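# Set the wooden crate onto its stand safely

## Task

Lift the wooden crate and place it on its stand, never letting it fall during the transfer.

## Robot and tools

Robot: two arms, left_arm and right_arm, each with a two-finger gripper and a wrist camera. Everything is given in the scene frame: origin at table-top height, halfway between the two nominal bases, +x pointing out over the table, +z up, and left_arm on the +y side (this is not the left side of the images). Calibrated bases: left_arm at (+0.045, +0.371, 0) m, right_arm at (-0.004, -0.233, 0) m, both turned almost not at all about z. A camera stand is fixed behind the arms. Loose objects may occasionally be nudged by something else.

Gripper geometry: the fingers extend along the gripper's +z axis and close along its y axis. end_effector_position is the point between the pads, roughly 1 cm short of the fingertips. Reported positions and orientations can be wrong by a few centimetres, more when reaching far.

execute_actions(actions, cameras): actions is a list of actions. Each action is a table of up to 15 rows, one row per 1/30 s step; a shorter table repeats its final row to fill 15 steps. Each row has exactly 14 numbers in [-1, 1]: left_arm dx, dy, dz, rx, ry, rz, opening, then the same seven for right_arm, always both arms. dx..rz are offsets, not poses: they are measured from that arm's Hand target as it was when the action began, along scene-frame axes, rotating about the Hand target's position. Every row in one action is measured from that same start, but the next action or call starts from the updated Hand target, so sending the same offset again moves further. Scale: 1.0 = 0.6 m for dx, dy, dz and 180 degrees for the rotation vector rx, ry, rz. A translation longer than 1.0 overall may be shortened along its direction. opening is absolute: +1 fully open (0.093 m), -1 closed. To keep an arm where it is, send six zeros plus its current opening; a 0 in the opening slot is a real command. Images arrive only when actions is empty or cameras names them (cam_high, cam_low, cam_left_wrist, cam_right_wrist, or "all"); an unknown name invalidates the call.

move(target, speed, blend, opening_speed, grip_force, blocking, cameras): drives each gripper in a straight line toward a target. target is one 14-number row laid out as above, or a list of up to 15 such rows; every row is an offset from the same starting Hand targets, not from the previous row. speed: m/s, 0.002 to 2.9, default 0.25 (rotation up to twice that in rad/s); one value or one per row. blend: corner rounding in metres for lists, 0 means stop at each row. opening_speed: rate of the opening command per second on the -1..+1 scale, at least 0.2. grip_force: newtons per pad, 10 to 50 (full), one value or one per arm; it persists, and lower values close slowly. blocking=false returns after about 0.5 s while the motion continues. Paths avoid nothing, including the other arm; faster moves lag more and hit harder; targets set past a contact push harder. All paths finish together, capped at 10 s. The result adds a move: line (done, off_target, moving, held, fault, plus limits such as paced or held). Done means within 10 mm and 2 degrees; neither done nor off_target tells you about contact. Avoid paths passing near an arm's own base; go around.

wait(seconds 0 to 10) lets time pass under the last commands. stop brakes a running move. zoom_image(camera, region [x0,y0,x1,y1] pixels, at most 504x504) enlarges part of the newest image of that camera; cam_high and cam_low are 504x504, the wrist cameras 672x504. read_manual returns only licence text. finished_scene(scene) ends the current scene with its number; it is irreversible, and the crate must stay on the stand without the robot.

Results: per arm end_effector_position (m), end_effector_quat_wxyz, Hand target (your last commanded pose after clipping; next offsets start there), Tool commands, grip_measured, Joint positions (last entry is finger opening in m), Joint velocities (may be omitted when all are noise), and joint torques (sign toward increasing joint position; joints 1-3 wrap at ±28 N m). Grippers often stop short of Hand target; check and send the missing offset, and correct any tilt. Orientation commands are clipped to 40 degrees from the measured one per step.

Gripping: grip_measured is +1 open, -1 closed; pads meet near -0.94, and each millimetre of object width adds about 0.0208. Readings may sit up to 0.02 high. For a firm hold on a rigid flat part, command at least 0.24 below the reading for its width and keep sending it; to release, command well above that reading. Avoid one huge jump downward, which spikes the force.

Avoid: dropping the crate or releasing it while it moves, leaving anything off the table, slamming into the table, stand or fixtures, arms or grippers touching each other, a gripper closing on the other arm's fingers, and strain on wrist-camera cables. Holding loads, stretching out or pushing toward unreachable poses heats motors: MOTOR HOT appears at 75 °C, at 90 °C the arm folds and idles, at 100 °C it goes limp.

Each tool is called as a command line: name --argument value for each argument, lists and objects as JSON in quotes; but a table of rows of numbers goes row by row, as --pt "numbers of a row", without its own name.

## Session

execute_actions --actions '[]'

Scene clock: 0.00 s.
left_arm: end_effector_position=(+0.2916, +0.1239, +0.2543) grip_measured=+1.000 end_effector_quat_wxyz=(+0.473, +0.097, +0.786, -0.387) | right_arm: end_effector_position=(+0.2979, -0.2274, +0.1571) grip_measured=+1.000 end_effector_quat_wxyz=(+0.550, +0.127, +0.823, +0.067)
Joint positions: left_arm=[-0.753 0.934 0.653 0.024 0.043 -0.552 0.093] | right_arm=[0.067 0.774 0.346 0.029 0.092 0.314 0.093]
Joint velocities: within noise
Joint torques (N m): no reading
Heat: left arm: 34 °C; right arm: 34 °C.
Hand target: left_arm +0.2915, +0.1239, +0.2565; +0.473, +0.097, +0.785, -0.388 | right_arm +0.2984, -0.2274, +0.1597; +0.551, +0.127, +0.822, +0.068
Tool commands: left_gripper/opening=+1.0 right_gripper/opening=+1.0

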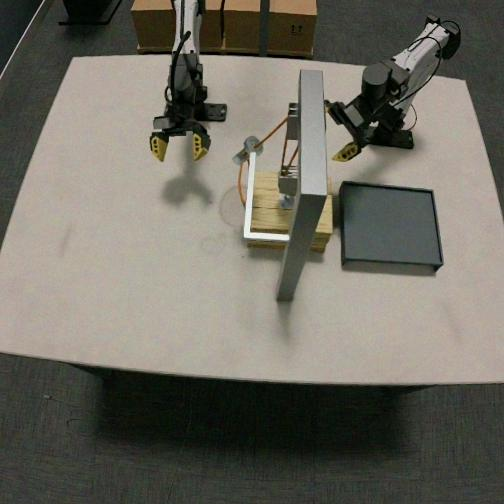

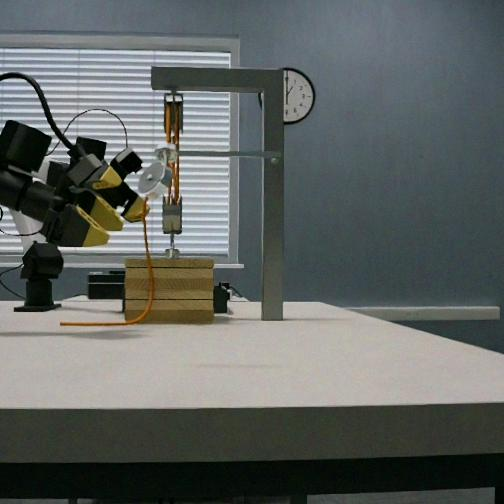

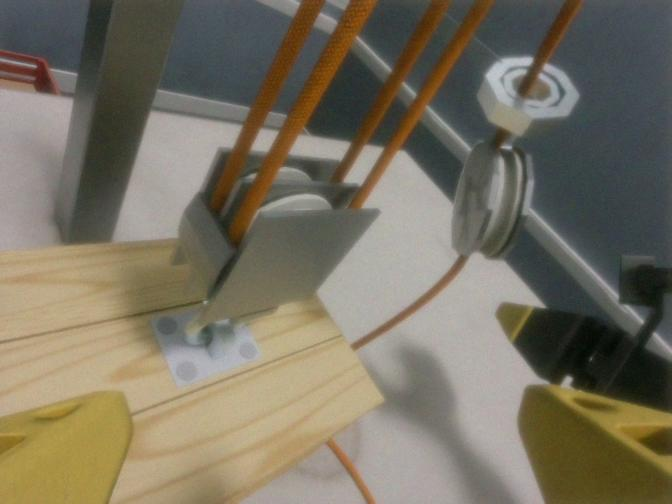

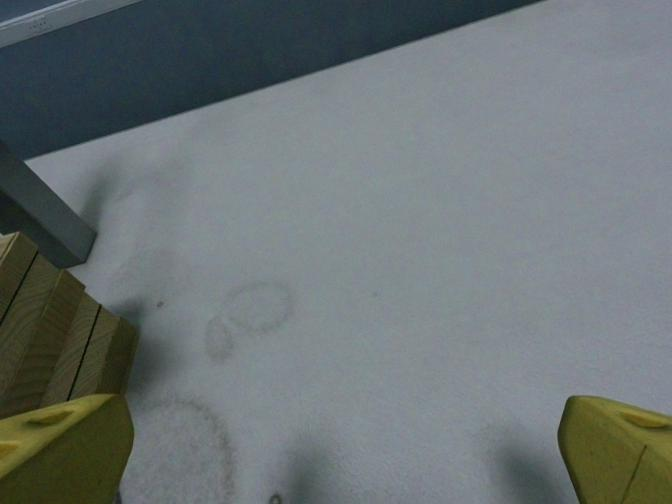

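zoom_image --camera "cam_high" --region '[200, 60, 460, 320]'

zoom_image --camera "cam_low" --region '[40, 50, 320, 340]'

zoom_image --camera "cam_left_wrist" --region '[100, 0, 600, 500]'

Scaled by 1.938.

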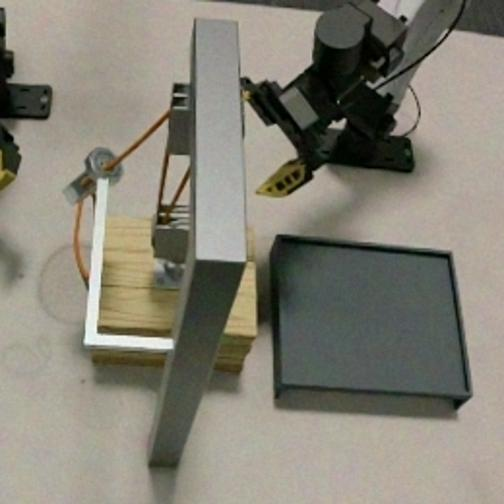

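Scaled by 1.738.

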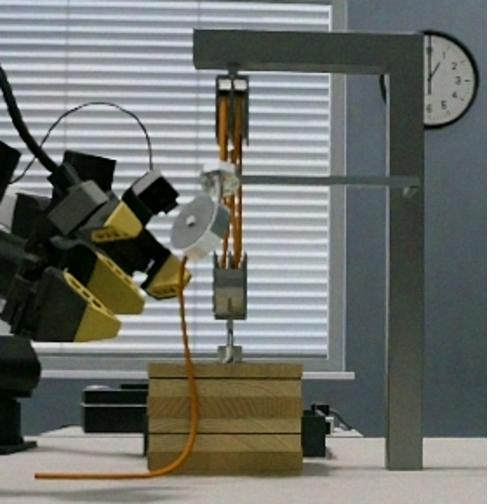

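Scaled by 1.008.

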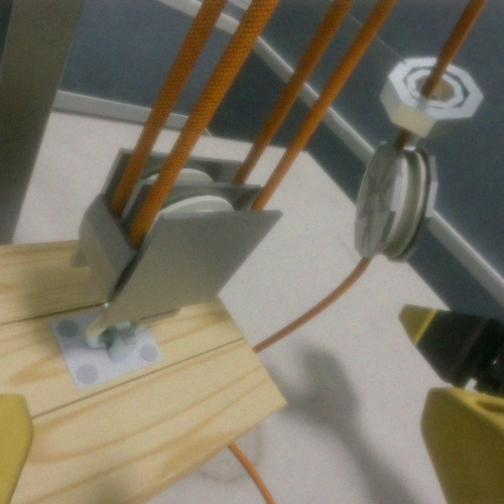

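zoom_image --camera "cam_low" --region '[120, 50, 300, 180]'

zoom_image --camera "cam_low" --region '[60, 200, 300, 340]'

zoom_image --camera "cam_high" --region '[220, 100, 345, 225]'

zoom_image --camera "cam_high" --region '[230, 200, 450, 310]'

zoom_image --camera "cam_left_wrist" --region '[400, 0, 672, 280]'

Scaled by 2.800.

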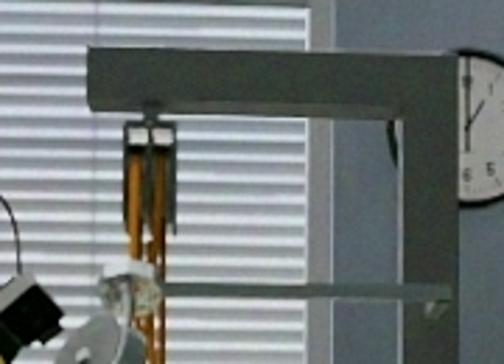

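Scaled by 2.100.

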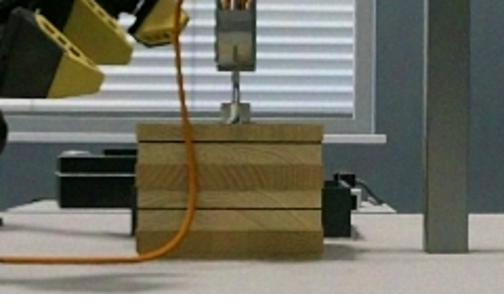

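Scaled by 4.032.

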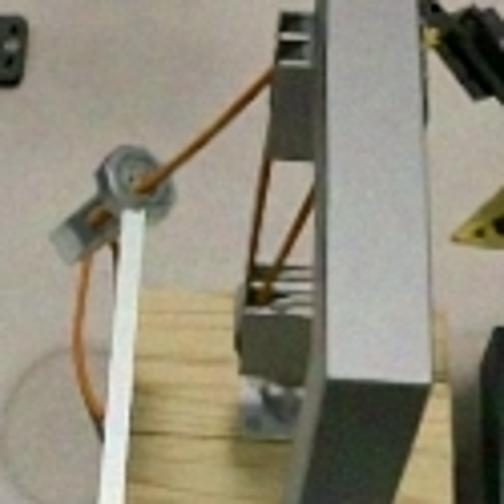

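Scaled by 2.291.

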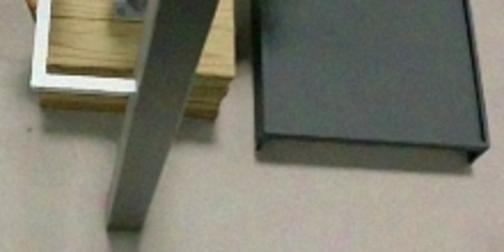

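Scaled by 1.800.

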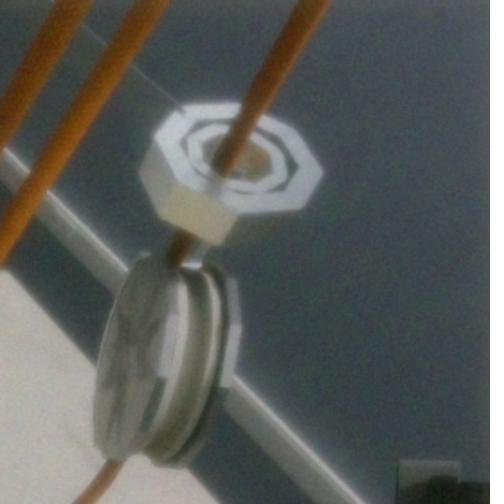

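zoom_image --camera "cam_high" --region '[130, 40, 250, 180]'

zoom_image --camera "cam_high" --region '[320, 10, 470, 170]'

Scaled by 3.600.

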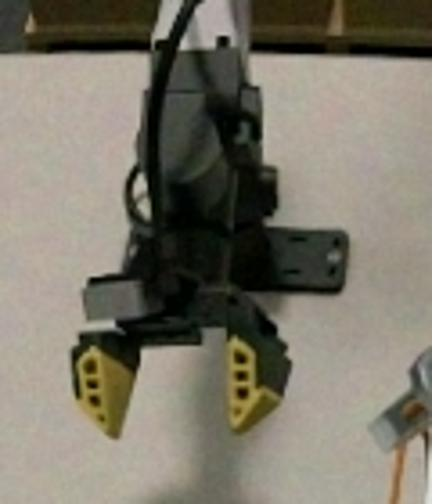

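Scaled by 3.150.

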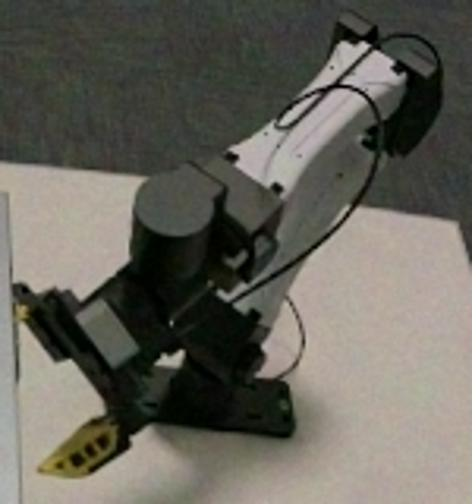

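move --target '[0.0142, 0.4102, 0.0392, 0.2184, 0.116, 0.1475, 1.0, -0.0473, 0.129, 0.0172, -0.0722, -0.1343, 0.1086, 1.0]' --speed 0.25 --cameras '["all"]'

Scene clock: 211.10 s.
left_arm: end_effector_position=(+0.2996, +0.3670, +0.2735) grip_measured=+1.000 end_effector_quat_wxyz=(+0.340, -0.001, +0.940, -0.007) | right_arm: end_effector_position=(+0.2726, -0.1543, +0.1764) grip_measured=+1.000 end_effector_quat_wxyz=(+0.705, -0.080, +0.699, +0.088)
Joint positions: left_arm=[-0.001 1.01 1.278 -1.145 0.004 -0.017 0.093] | right_arm=[0.328 0.704 0.01 0.703 0.092 0.009 0.093]
Joint torques (N m): left_arm=[0.42 -1.18 9.06 1.52 -0.08 0.15] | right_arm=[0.73 0.94 6.39 2.42 -0.12 -0.15]
Heat: left arm: 43 °C; right arm: 43 °C.
Hand target: left_arm +0.3000, +0.3701, +0.2800; +0.342, +0.000, +0.940, +0.000 | right_arm +0.2700, -0.1500, +0.1698; +0.701, -0.092, +0.701, +0.092
Off the commanded pose: left_arm 0.007 m, 1 deg | right_arm 0.008 m, 2 deg.
move: done

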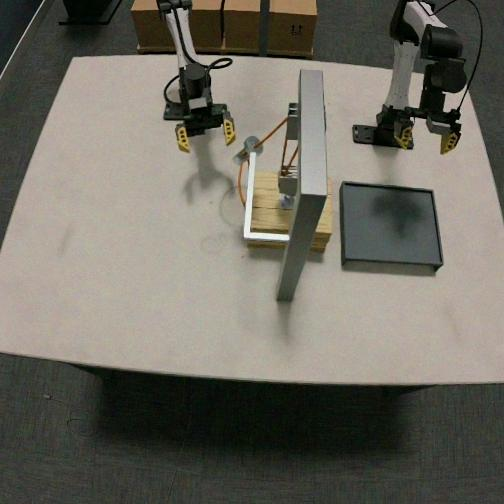

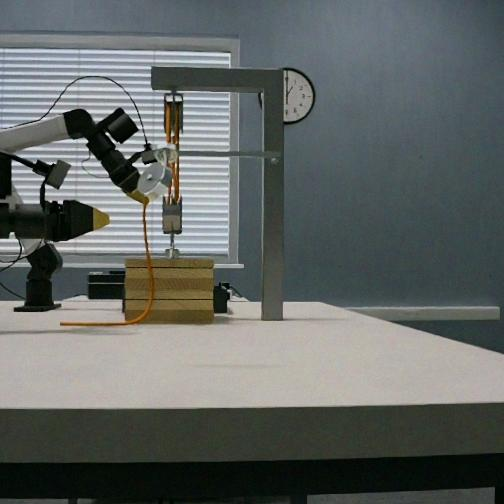

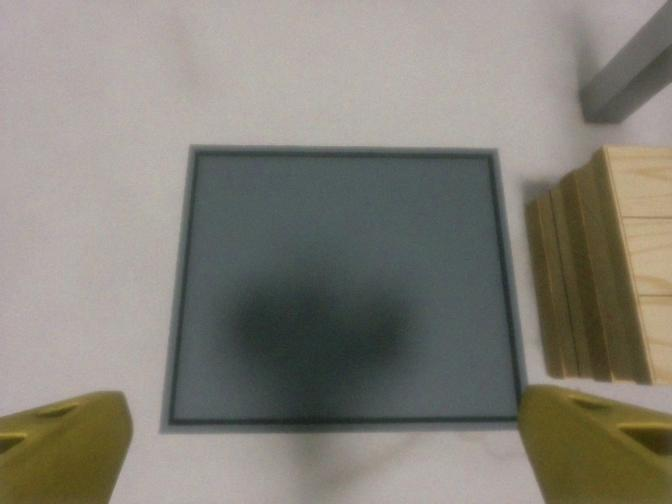

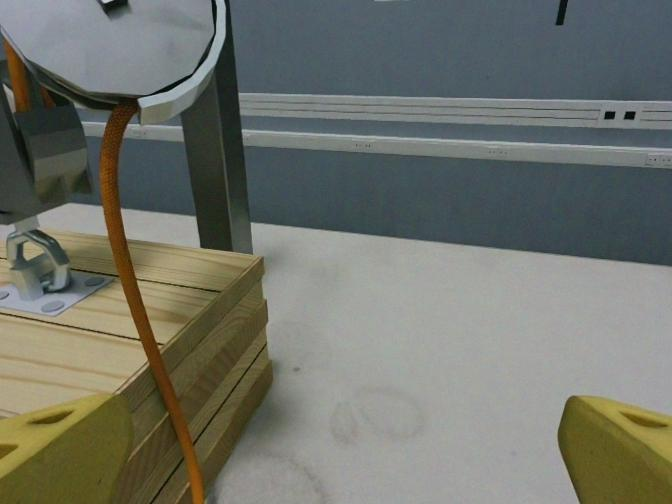

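zoom_image --camera "cam_high" --region '[325, 170, 455, 290]'

zoom_image --camera "cam_right_wrist" --region '[0, 0, 300, 300]'

Scaled by 3.877.

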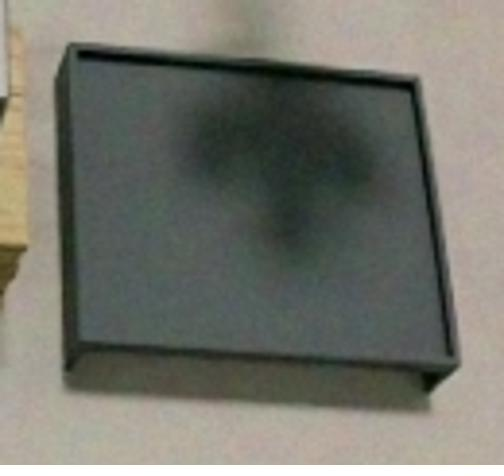

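Scaled by 1.680.

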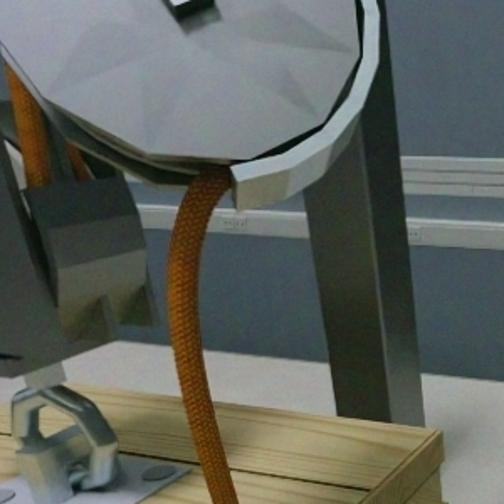

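move --target '[0.1667, 0.3832, -0.2667, 0, -0.1778, 0, 1.0, 0.0333, 0.125, -0.0163, 0, 0, 0.0833, 1.0]' --speed '[0.25]' --cameras '["cam_high", "cam_right_wrist"]'

Scene clock: 271.07 s.
left_arm: end_effector_position=(+0.4020, +0.6032, +0.1319) grip_measured=+1.000 end_effector_quat_wxyz=(+0.594, +0.009, +0.805, +0.015) | right_arm: end_effector_position=(+0.2876, -0.0823, +0.1530) grip_measured=+1.000 end_effector_quat_wxyz=(+0.678, -0.173, +0.693, +0.175)
Joint positions: left_arm=[0.876 1.659 0.713 0.509 0.8 0.36 0.093] | right_arm=[0.45 1.277 0.065 1.192 -0.046 0.007 0.093]
Joint torques (N m): left_arm=[0.03 -6.13 5.12 1.96 0.32 -0.11] | right_arm=[1.07 -1.2 8.31 2.47 -0.07 -0.14]
Heat: left arm: 48 °C; right arm: 42 °C.
Hand target: left_arm +0.4001, +0.6000, +0.1200; +0.588, +0.000, +0.809, +0.001 | right_arm +0.2900, -0.0750, +0.1602; +0.683, -0.183, +0.683, +0.182
Off the commanded pose: left_arm 0.013 m, 2 deg | right_arm 0.010 m, 2 deg.
move: off_target (left_arm)
Images, in order (width x height): cam_high 504x504, cam_right_wrist 672x504.

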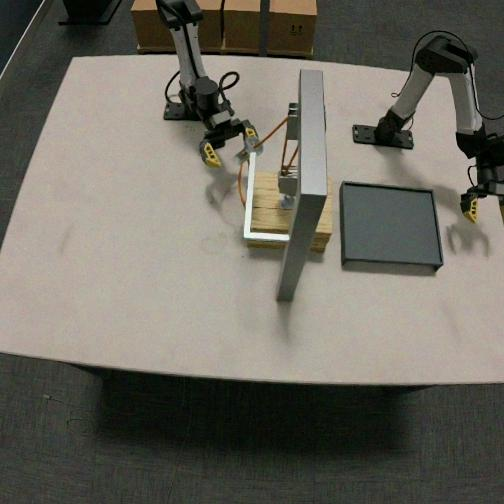

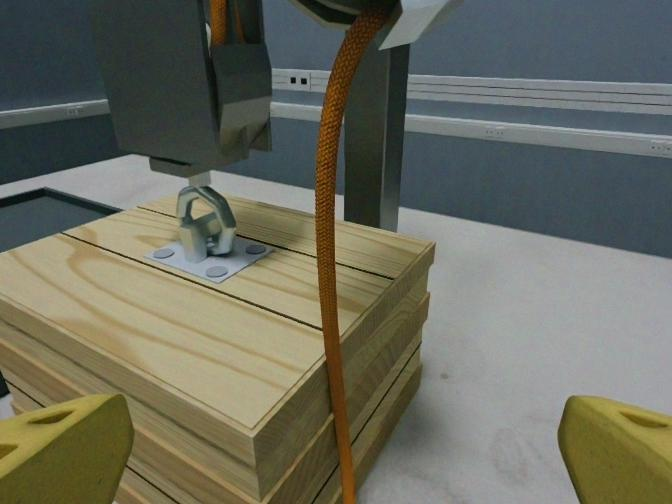

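move --target '[0, 0, 0, 0, 0, 0, 1.0, 0.0917, 0.0577, 0.0247, 0, 0, 0, 1.0]' --speed 0.15 --cameras '["cam_high", "cam_right_wrist", "cam_low"]'

Scene clock: 281.83 s.
left_arm: end_effector_position=(+0.4020, +0.6033, +0.1321) grip_measured=+1.000 end_effector_quat_wxyz=(+0.594, +0.009, +0.804, +0.015) | right_arm: end_effector_position=(+0.3414, -0.0447, +0.1769) grip_measured=+1.000 end_effector_quat_wxyz=(+0.686, -0.179, +0.680, +0.186)
Joint positions: left_arm=[0.876 1.659 0.713 0.51 0.8 0.359 0.093] | right_arm=[0.479 1.498 0.325 1.185 -0.041 0.007 0.093]
Joint torques (N m): left_arm=[0.05 -6.12 5.09 1.97 0.33 -0.11] | right_arm=[0.91 -3 8.27 2.21 0.19 -0.14]
Heat: left arm: 46 °C; right arm: 42 °C.
Hand target: left_arm +0.4001, +0.6000, +0.1200; +0.588, +0.000, +0.809, +0.000 | right_arm +0.3450, -0.0404, +0.1749; +0.683, -0.183, +0.683, +0.182
Off the commanded pose: left_arm 0.013 m, 2 deg | right_arm 0.006 m, 1 deg.
move: off_target (left_arm)
Images, in order (width x height): cam_high 504x504, cam_low 504x504, cam_right_wrist 672x504.

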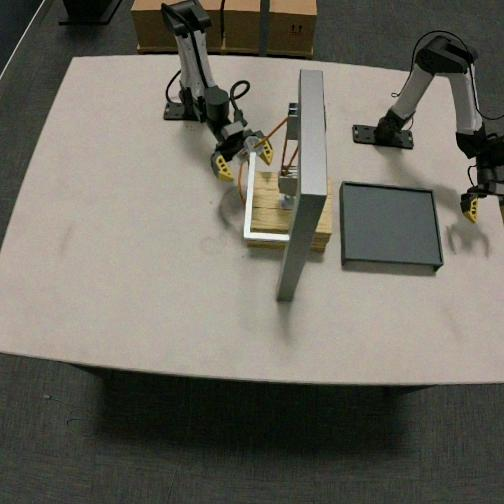

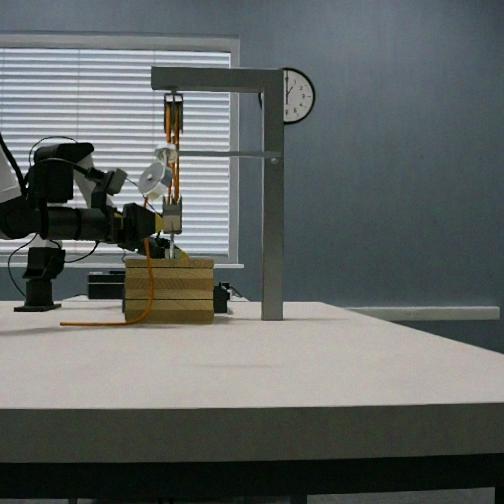

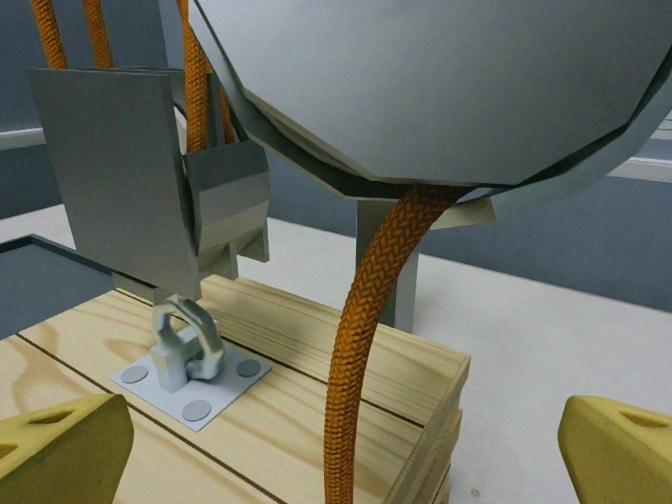

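zoom_image --camera "cam_right_wrist" --region '[270, 160, 520, 504]'

zoom_image --camera "cam_low" --region '[90, 130, 220, 340]'

Scaled by 1.465.

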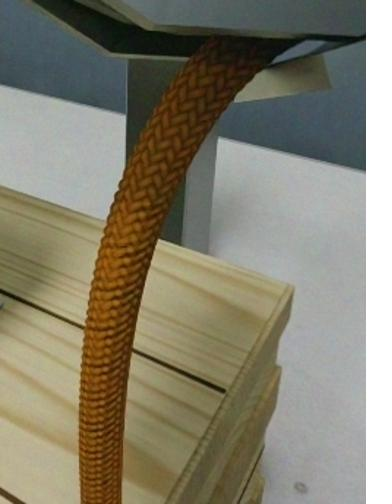

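Scaled by 2.400.

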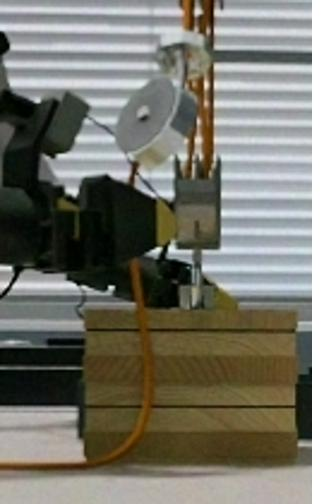

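move --target '[0, 0, 0, 0, 0, 0, 1.0, 0, 0, 0, 0, 0, 0, -1.0]' --speed 0.1 --opening_speed 1.0 --cameras '["cam_right_wrist", "cam_low"]'

Scene clock: 294.50 s.
left_arm: end_effector_position=(+0.4020, +0.6033, +0.1321) grip_measured=+1.000 end_effector_quat_wxyz=(+0.594, +0.009, +0.804, +0.015) | right_arm: end_effector_position=(+0.3414, -0.0447, +0.1769) grip_measured=-0.958 end_effector_quat_wxyz=(+0.686, -0.179, +0.680, +0.185)
Joint positions: left_arm=[0.876 1.659 0.713 0.51 0.8 0.359 0.093] | right_arm=[0.479 1.498 0.325 1.184 -0.041 0.007 0]
Joint torques (N m): left_arm=[0.02 -6.13 5.11 1.98 0.32 -0.11] | right_arm=[0.85 -2.86 8.47 2.16 0.12 -0.11]
Heat: left arm: 45 °C; right arm: 43 °C.
Hand target: left_arm +0.4001, +0.6000, +0.1200; +0.588, +0.000, +0.809, +0.000 | right_arm +0.3450, -0.0404, +0.1750; +0.683, -0.183, +0.683, +0.182
Off the commanded pose: left_arm 0.013 m, 2 deg | right_arm 0.006 m, 1 deg.
move: off_target (left_arm)
Images, in order (width x height): cam_low 504x504, cam_right_wrist 672x504.

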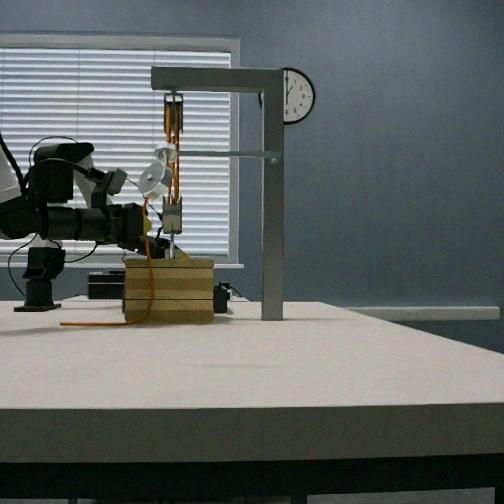

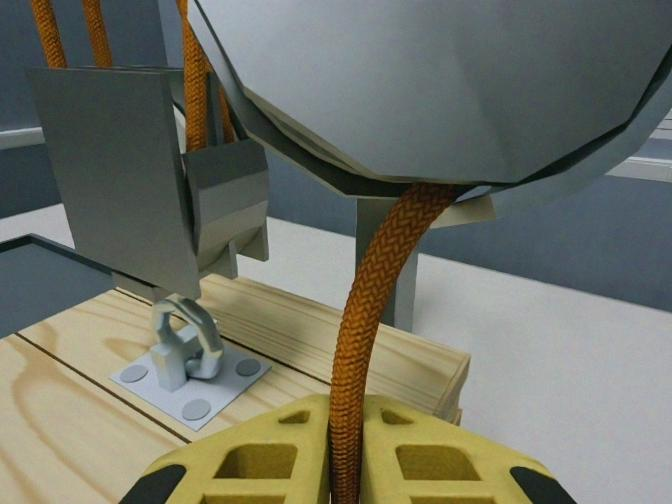

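move --target '[0, 0, 0, 0, 0, 0, 1.0, -0.0438, -0.198, -0.0496, -0.0758, -0.0203, -0.0558, -1.0]' --speed 0.12 --cameras '["cam_high", "cam_low", "cam_right_wrist"]'

Scene clock: 311.07 s.
left_arm: end_effector_position=(+0.4020, +0.6033, +0.1321) grip_measured=+1.000 end_effector_quat_wxyz=(+0.594, +0.009, +0.804, +0.015) | right_arm: end_effector_position=(+0.3127, -0.1304, +0.2072) grip_measured=-0.971 end_effector_quat_wxyz=(+0.760, -0.241, +0.601, +0.064)
Joint positions: left_arm=[0.876 1.659 0.713 0.51 0.8 0.359 0.093] | right_arm=[0.161 1.27 0.125 1.315 -0.299 -0.246 0]
Joint torques (N m): left_arm=[0.06 -6.11 5.09 1.96 0.32 -0.1] | right_arm=[-4.16 -1.35 -0.84 0.9 0.83 -0.11]
Heat: left arm: 43 °C; right arm: 43 °C.
Hand target: left_arm +0.4001, +0.6000, +0.1200; +0.588, +0.000, +0.809, +0.000 | right_arm +0.3187, -0.1591, +0.1452; +0.691, -0.208, +0.691, +0.034
Off the commanded pose: left_arm 0.013 m, 2 deg | right_arm 0.069 m, 14 deg.
move: off_target (left_arm, right_arm)
Images, in order (width x height): cam_high 504x504, cam_low 504x504, cam_right_wrist 672x504.

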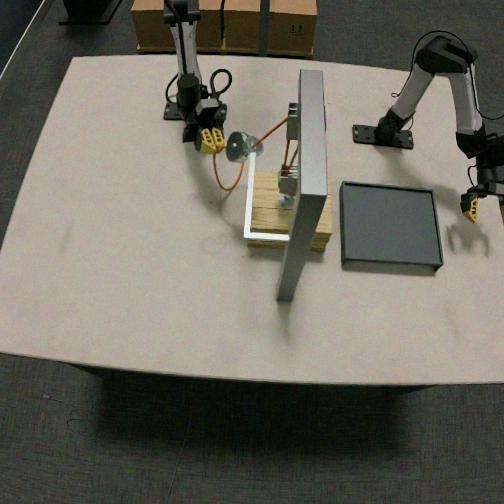

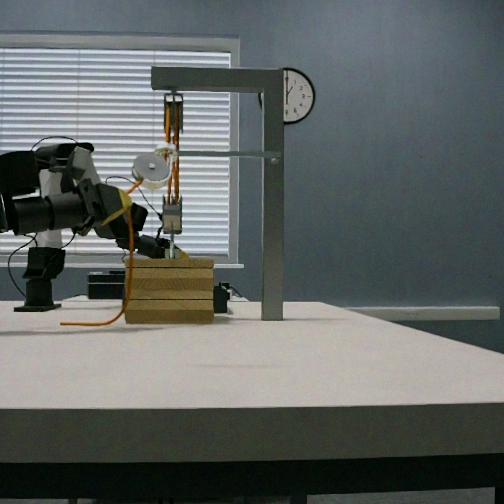

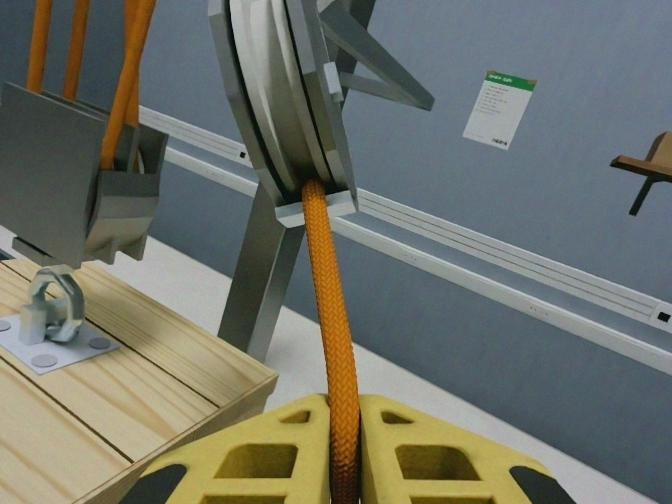

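move --target '[0, 0, 0, 0, 0, 0, 1.0, -0.048, -0.2015, -0.042, -0.065, -0.0174, -0.0478, -1.0]' --speed 0.12 --cameras '["cam_high", "cam_low", "cam_right_wrist"]'

Scene clock: 323.73 s.
left_arm: end_effector_position=(+0.4020, +0.6033, +0.1321) grip_measured=+1.000 end_effector_quat_wxyz=(+0.594, +0.009, +0.804, +0.015) | right_arm: end_effector_position=(+0.2774, -0.2237, +0.1720) grip_measured=-0.971 end_effector_quat_wxyz=(+0.724, -0.378, +0.576, -0.040)
Joint positions: left_arm=[0.876 1.659 0.713 0.51 0.8 0.359 0.093] | right_arm=[-0.508 1.267 0.048 1.318 -1.029 -0.551 0]
Joint torques (N m): left_arm=[0.06 -6.13 5.11 1.96 0.32 -0.11] | right_arm=[-9.39 2.33 0.16 0.47 1.84 -0.16]
Heat: left arm: 42 °C; right arm: 41 °C.
Hand target: left_arm +0.4001, +0.6000, +0.1200; +0.588, +0.000, +0.809, +0.000 | right_arm +0.2900, -0.2800, +0.1201; +0.686, -0.226, +0.685, -0.094
Off the commanded pose: left_arm 0.013 m, 2 deg | right_arm 0.078 m, 23 deg.
joint sent to its limit (right arm) — joint 3 (elbow), lower limit, where the elbow is as bent as it goes. The joint targets are off in position and orientation.
move: off_target (left_arm, right_arm)
Images, in order (width x height): cam_high 504x504, cam_low 504x504, cam_right_wrist 672x504.

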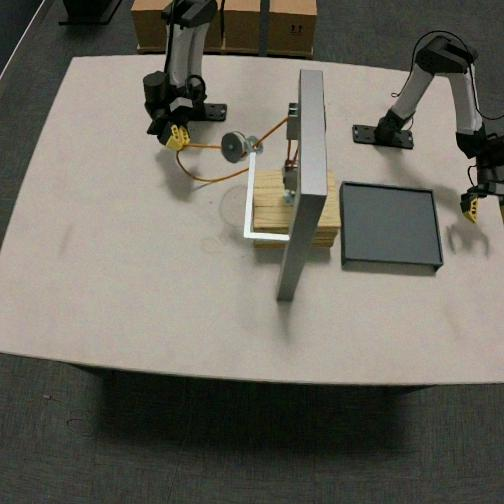

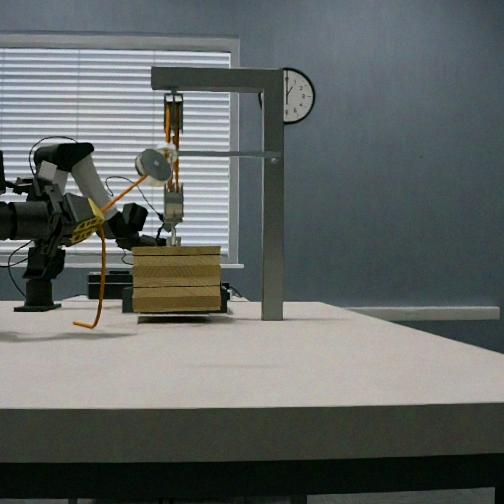

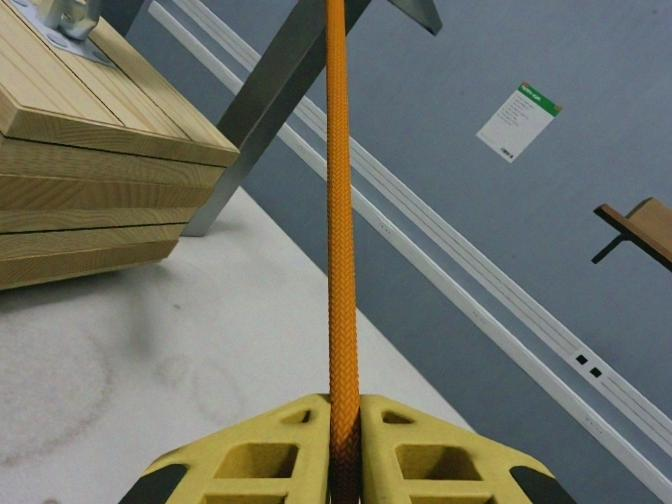

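move --target '[0, 0, 0, 0, 0, 0, 1.0, 0.1833, -0.3167, -0.0668, -0.0713, -0.0328, 0.0543, -1.0]' --speed 0.12 --cameras '["cam_high", "cam_low", "cam_right_wrist"]'

Scene clock: 351.83 s.
left_arm: end_effector_position=(+0.4020, +0.6033, +0.1321) grip_measured=+1.000 end_effector_quat_wxyz=(+0.594, +0.009, +0.804, +0.015) | right_arm: end_effector_position=(+0.3689, -0.3730, +0.1136) grip_measured=-0.971 end_effector_quat_wxyz=(+0.707, -0.481, +0.518, -0.001)
Joint positions: left_arm=[0.876 1.659 0.713 0.51 0.8 0.359 0.093] | right_arm=[-0.798 2.145 0.828 1.323 -1.545 -0.744 0]
Joint torques (N m): left_arm=[0.06 -6.15 5.08 1.97 0.33 -0.11] | right_arm=[-11.78 -1.05 7.8 1.44 2.71 -0.18]
Heat: left arm: 41 °C; right arm: 39 °C.
Hand target: left_arm +0.4001, +0.6000, +0.1200; +0.588, +0.000, +0.809, +0.000 | right_arm +0.3998, -0.4701, +0.0799; +0.696, -0.353, +0.613, -0.123
Off the commanded pose: left_arm 0.013 m, 2 deg | right_arm 0.107 m, 23 deg.
move: off_target (left_arm, right_arm)
Images, in order (width x height): cam_high 504x504, cam_low 504x504, cam_right_wrist 672x504.

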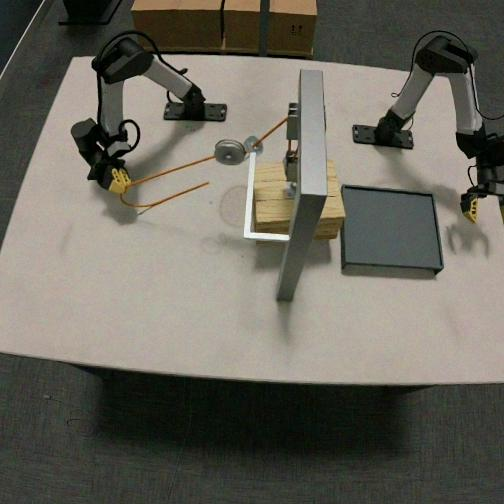

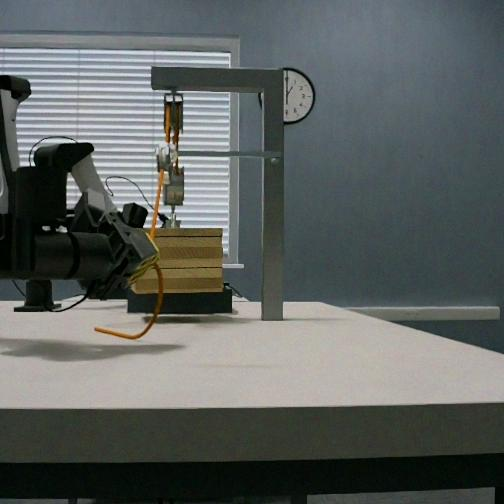

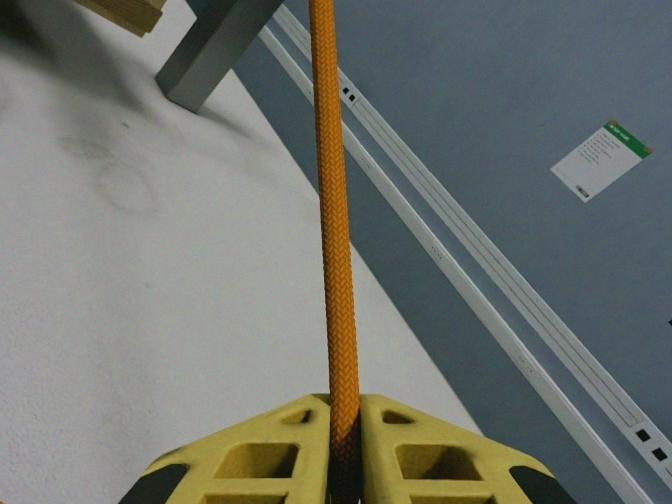

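move --target '[0, 0, 0, 0, 0, 0, 1.0, 0.0, -0.15, -0.008, 0, 0, -0.055, -1.0]' --speed 0.12 --cameras '["cam_high", "cam_low", "cam_right_wrist"]'

zoom_image --camera "cam_low" --region '[80, 140, 300, 340]'

zoom_image --camera "cam_high" --region '[230, 130, 460, 290]'

Scene clock: 359.17 s.
left_arm: end_effector_position=(+0.4020, +0.6033, +0.1321) grip_measured=+1.000 end_effector_quat_wxyz=(+0.594, +0.009, +0.804, +0.015) | right_arm: end_effector_position=(+0.3767, -0.4473, +0.1023) grip_measured=-0.971 end_effector_quat_wxyz=(+0.706, -0.452, +0.543, -0.054)
Joint positions: left_arm=[0.876 1.659 0.713 0.51 0.8 0.359 0.093] | right_arm=[-0.91 2.28 1.012 1.321 -1.526 -0.716 0]
Joint torques (N m): left_arm=[0.05 -6.13 5.12 1.97 0.32 -0.11] | right_arm=[-11.97 -3.6 9.01 1.21 3.06 0.11]
Heat: left arm: 41 °C; right arm: 39 °C.
Hand target: left_arm +0.4001, +0.6000, +0.1200; +0.588, +0.000, +0.809, +0.000 | right_arm +0.3999, -0.5601, +0.0751; +0.683, -0.299, +0.641, -0.182
Off the commanded pose: left_arm 0.013 m, 2 deg | right_arm 0.118 m, 26 deg.
move: off_target (left_arm, right_arm)
Images, in order (width x height): cam_high 504x504, cam_low 504x504, cam_right_wrist 672x504.

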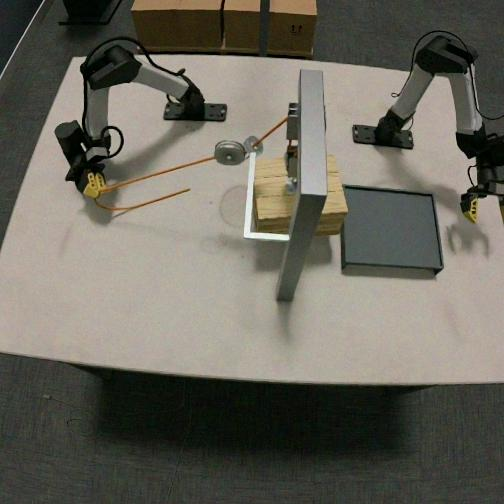

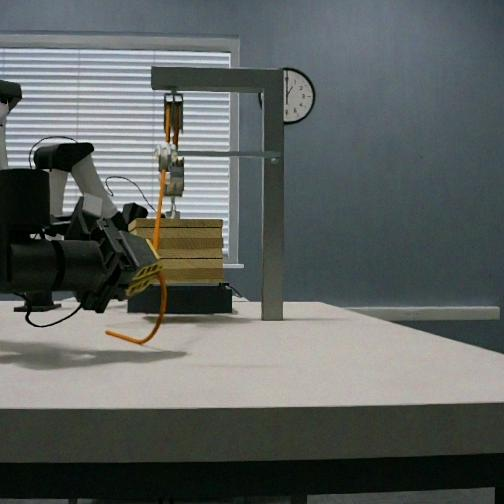

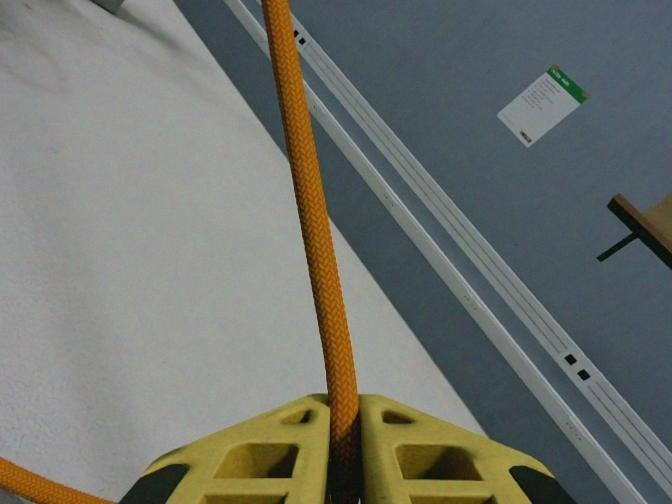

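Scaled by 2.291.

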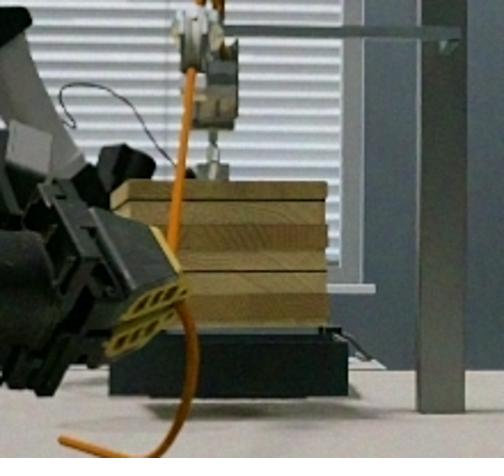

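Scaled by 2.191.

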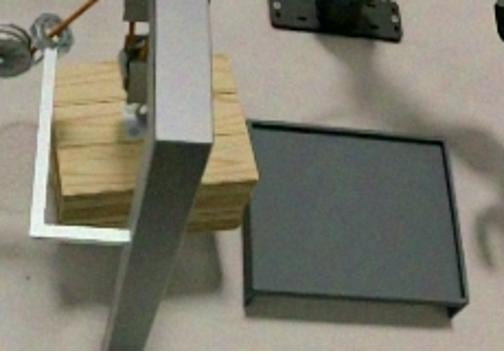

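move --target '[0, 0, 0, 0, 0, 0, 1.0, -0.01, -0.13, 0.01, 0, 0, 0, -1.0]' --speed 0.12 --cameras '["cam_high", "cam_low", "cam_right_wrist"]'

zoom_image --camera "cam_low" --region '[80, 140, 300, 340]'

zoom_image --camera "cam_high" --region '[230, 130, 460, 290]'

Scene clock: 373.63 s.
left_arm: end_effector_position=(+0.4020, +0.6033, +0.1321) grip_measured=+1.000 end_effector_quat_wxyz=(+0.594, +0.009, +0.804, +0.015) | right_arm: end_effector_position=(+0.3923, -0.5282, +0.1066) grip_measured=-0.971 end_effector_quat_wxyz=(+0.703, -0.450, +0.543, -0.096)
Joint positions: left_arm=[0.876 1.659 0.713 0.51 0.8 0.359 0.093] | right_arm=[-0.99 2.454 1.354 1.318 -1.545 -0.61 0]
Joint torques (N m): left_arm=[0.03 -6.11 5.12 1.97 0.33 -0.11] | right_arm=[-12.22 -5.11 10.02 0.74 2.65 0.34]
Heat: left arm: 41 °C; right arm: 40 °C.
Hand target: left_arm +0.4001, +0.6000, +0.1200; +0.588, +0.000, +0.809, +0.000 | right_arm +0.3939, -0.6380, +0.0810; +0.683, -0.299, +0.641, -0.182
Off the commanded pose: left_arm 0.013 m, 2 deg | right_arm 0.113 m, 23 deg.
move: off_target (left_arm, right_arm)
Images, in order (width x height): cam_high 504x504, cam_low 504x504, cam_right_wrist 672x504.

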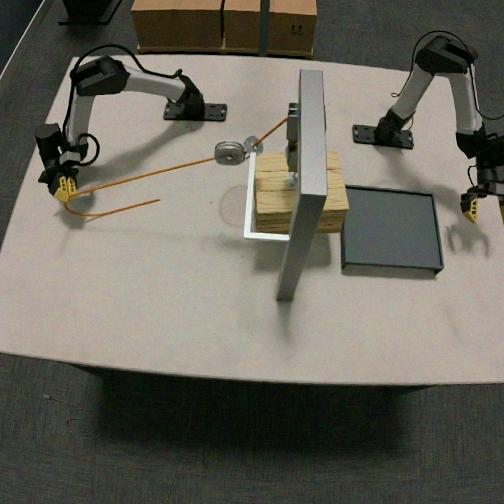

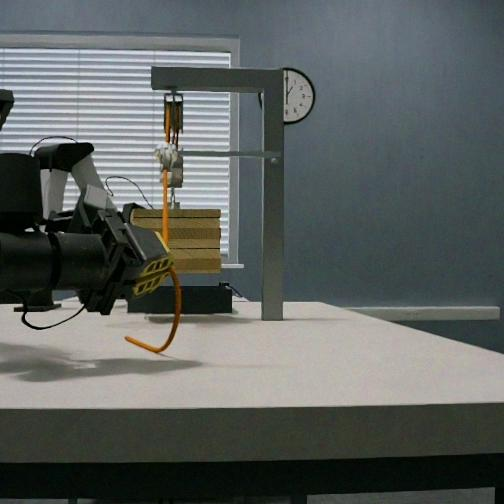

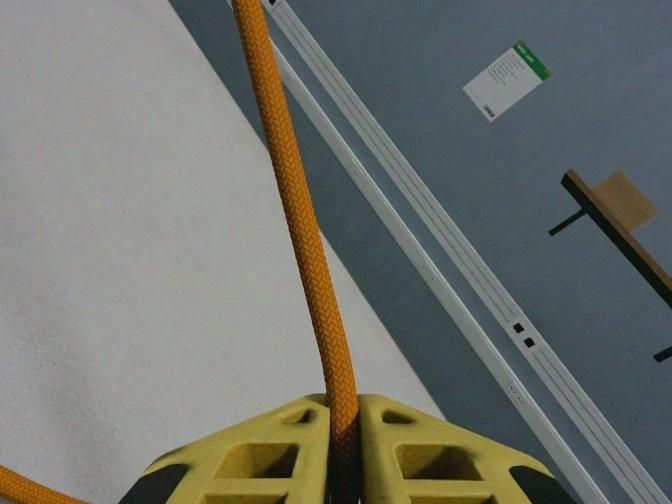

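Scaled by 2.291.

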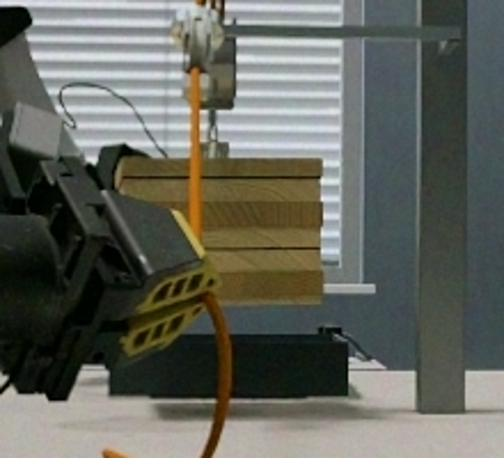

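Scaled by 2.191.

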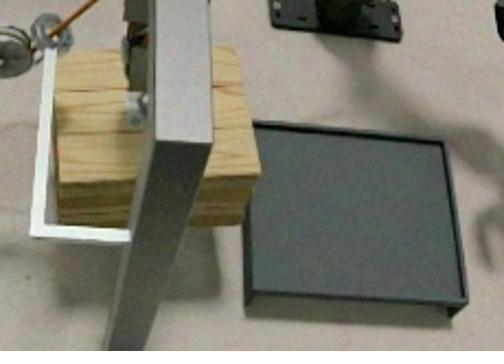

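move --target '[0.0667, 0, -0.15, -0.0012, 0.0223, 0.0333, 1.0, 0, 0, 0, 0, 0, 0, -1.0]' --speed 0.15 --cameras '["cam_high", "cam_low", "cam_left_wrist"]'

Scene clock: 401.80 s.
left_arm: end_effector_position=(+0.4372, +0.5978, +0.0336) grip_measured=+1.000 end_effector_quat_wxyz=(+0.559, -0.037, +0.828, +0.029) | right_arm: end_effector_position=(+0.3923, -0.5282, +0.1066) grip_measured=-0.971 end_effector_quat_wxyz=(+0.703, -0.450, +0.543, -0.095)
Joint positions: left_arm=[0.741 2.014 0.691 0.861 0.58 0.274 0.093] | right_arm=[-0.99 2.454 1.354 1.318 -1.545 -0.61 0]
Joint torques (N m): left_arm=[-0.34 -7.94 5.71 2.06 0.09 -0.11] | right_arm=[-11.97 -5.05 10.06 0.84 2.71 0.41]
Heat: left arm: 41 °C; right arm: 43 °C.
Hand target: left_arm +0.4401, +0.6001, +0.0300; +0.558, -0.043, +0.828, +0.030 | right_arm +0.3939, -0.6380, +0.0810; +0.683, -0.299, +0.641, -0.182
Off the commanded pose: left_arm 0.005 m, 1 deg | right_arm 0.113 m, 23 deg.
move: off_target (right_arm)
Images, in order (width x height): cam_high 504x504, cam_low 504x504, cam_left_wrist 672x504.

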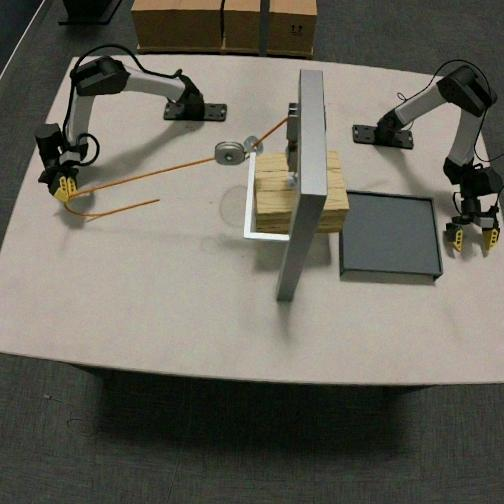

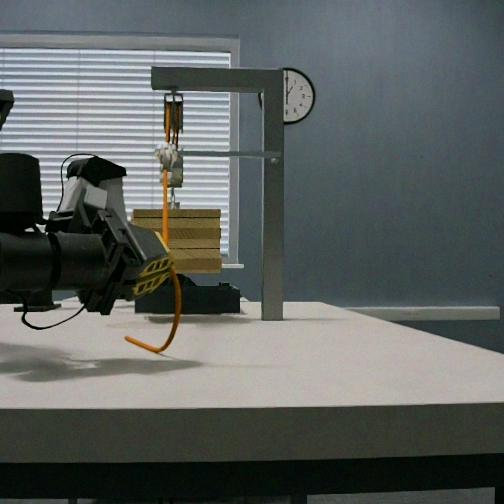

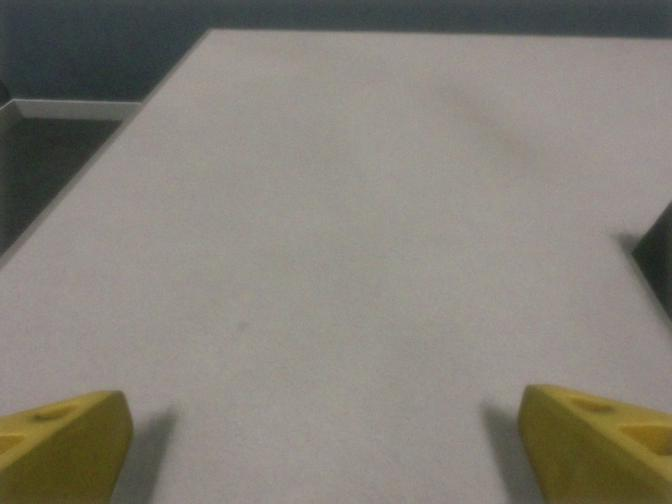

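zoom_image --camera "cam_high" --region '[230, 130, 510, 300]'

Invalid region (230, 130, 510, 300): it reaches outside that camera's 504x504 image.

zoom_image --camera "cam_high" --region '[300, 130, 504, 300]'

Scaled by 2.471.

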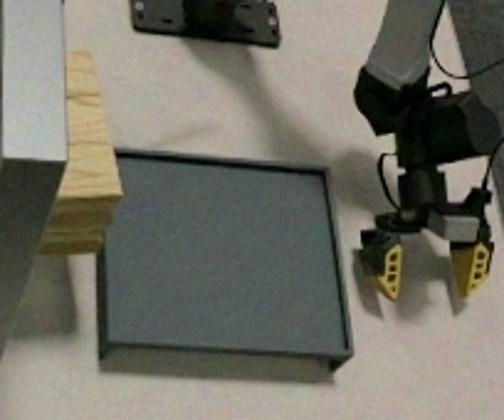

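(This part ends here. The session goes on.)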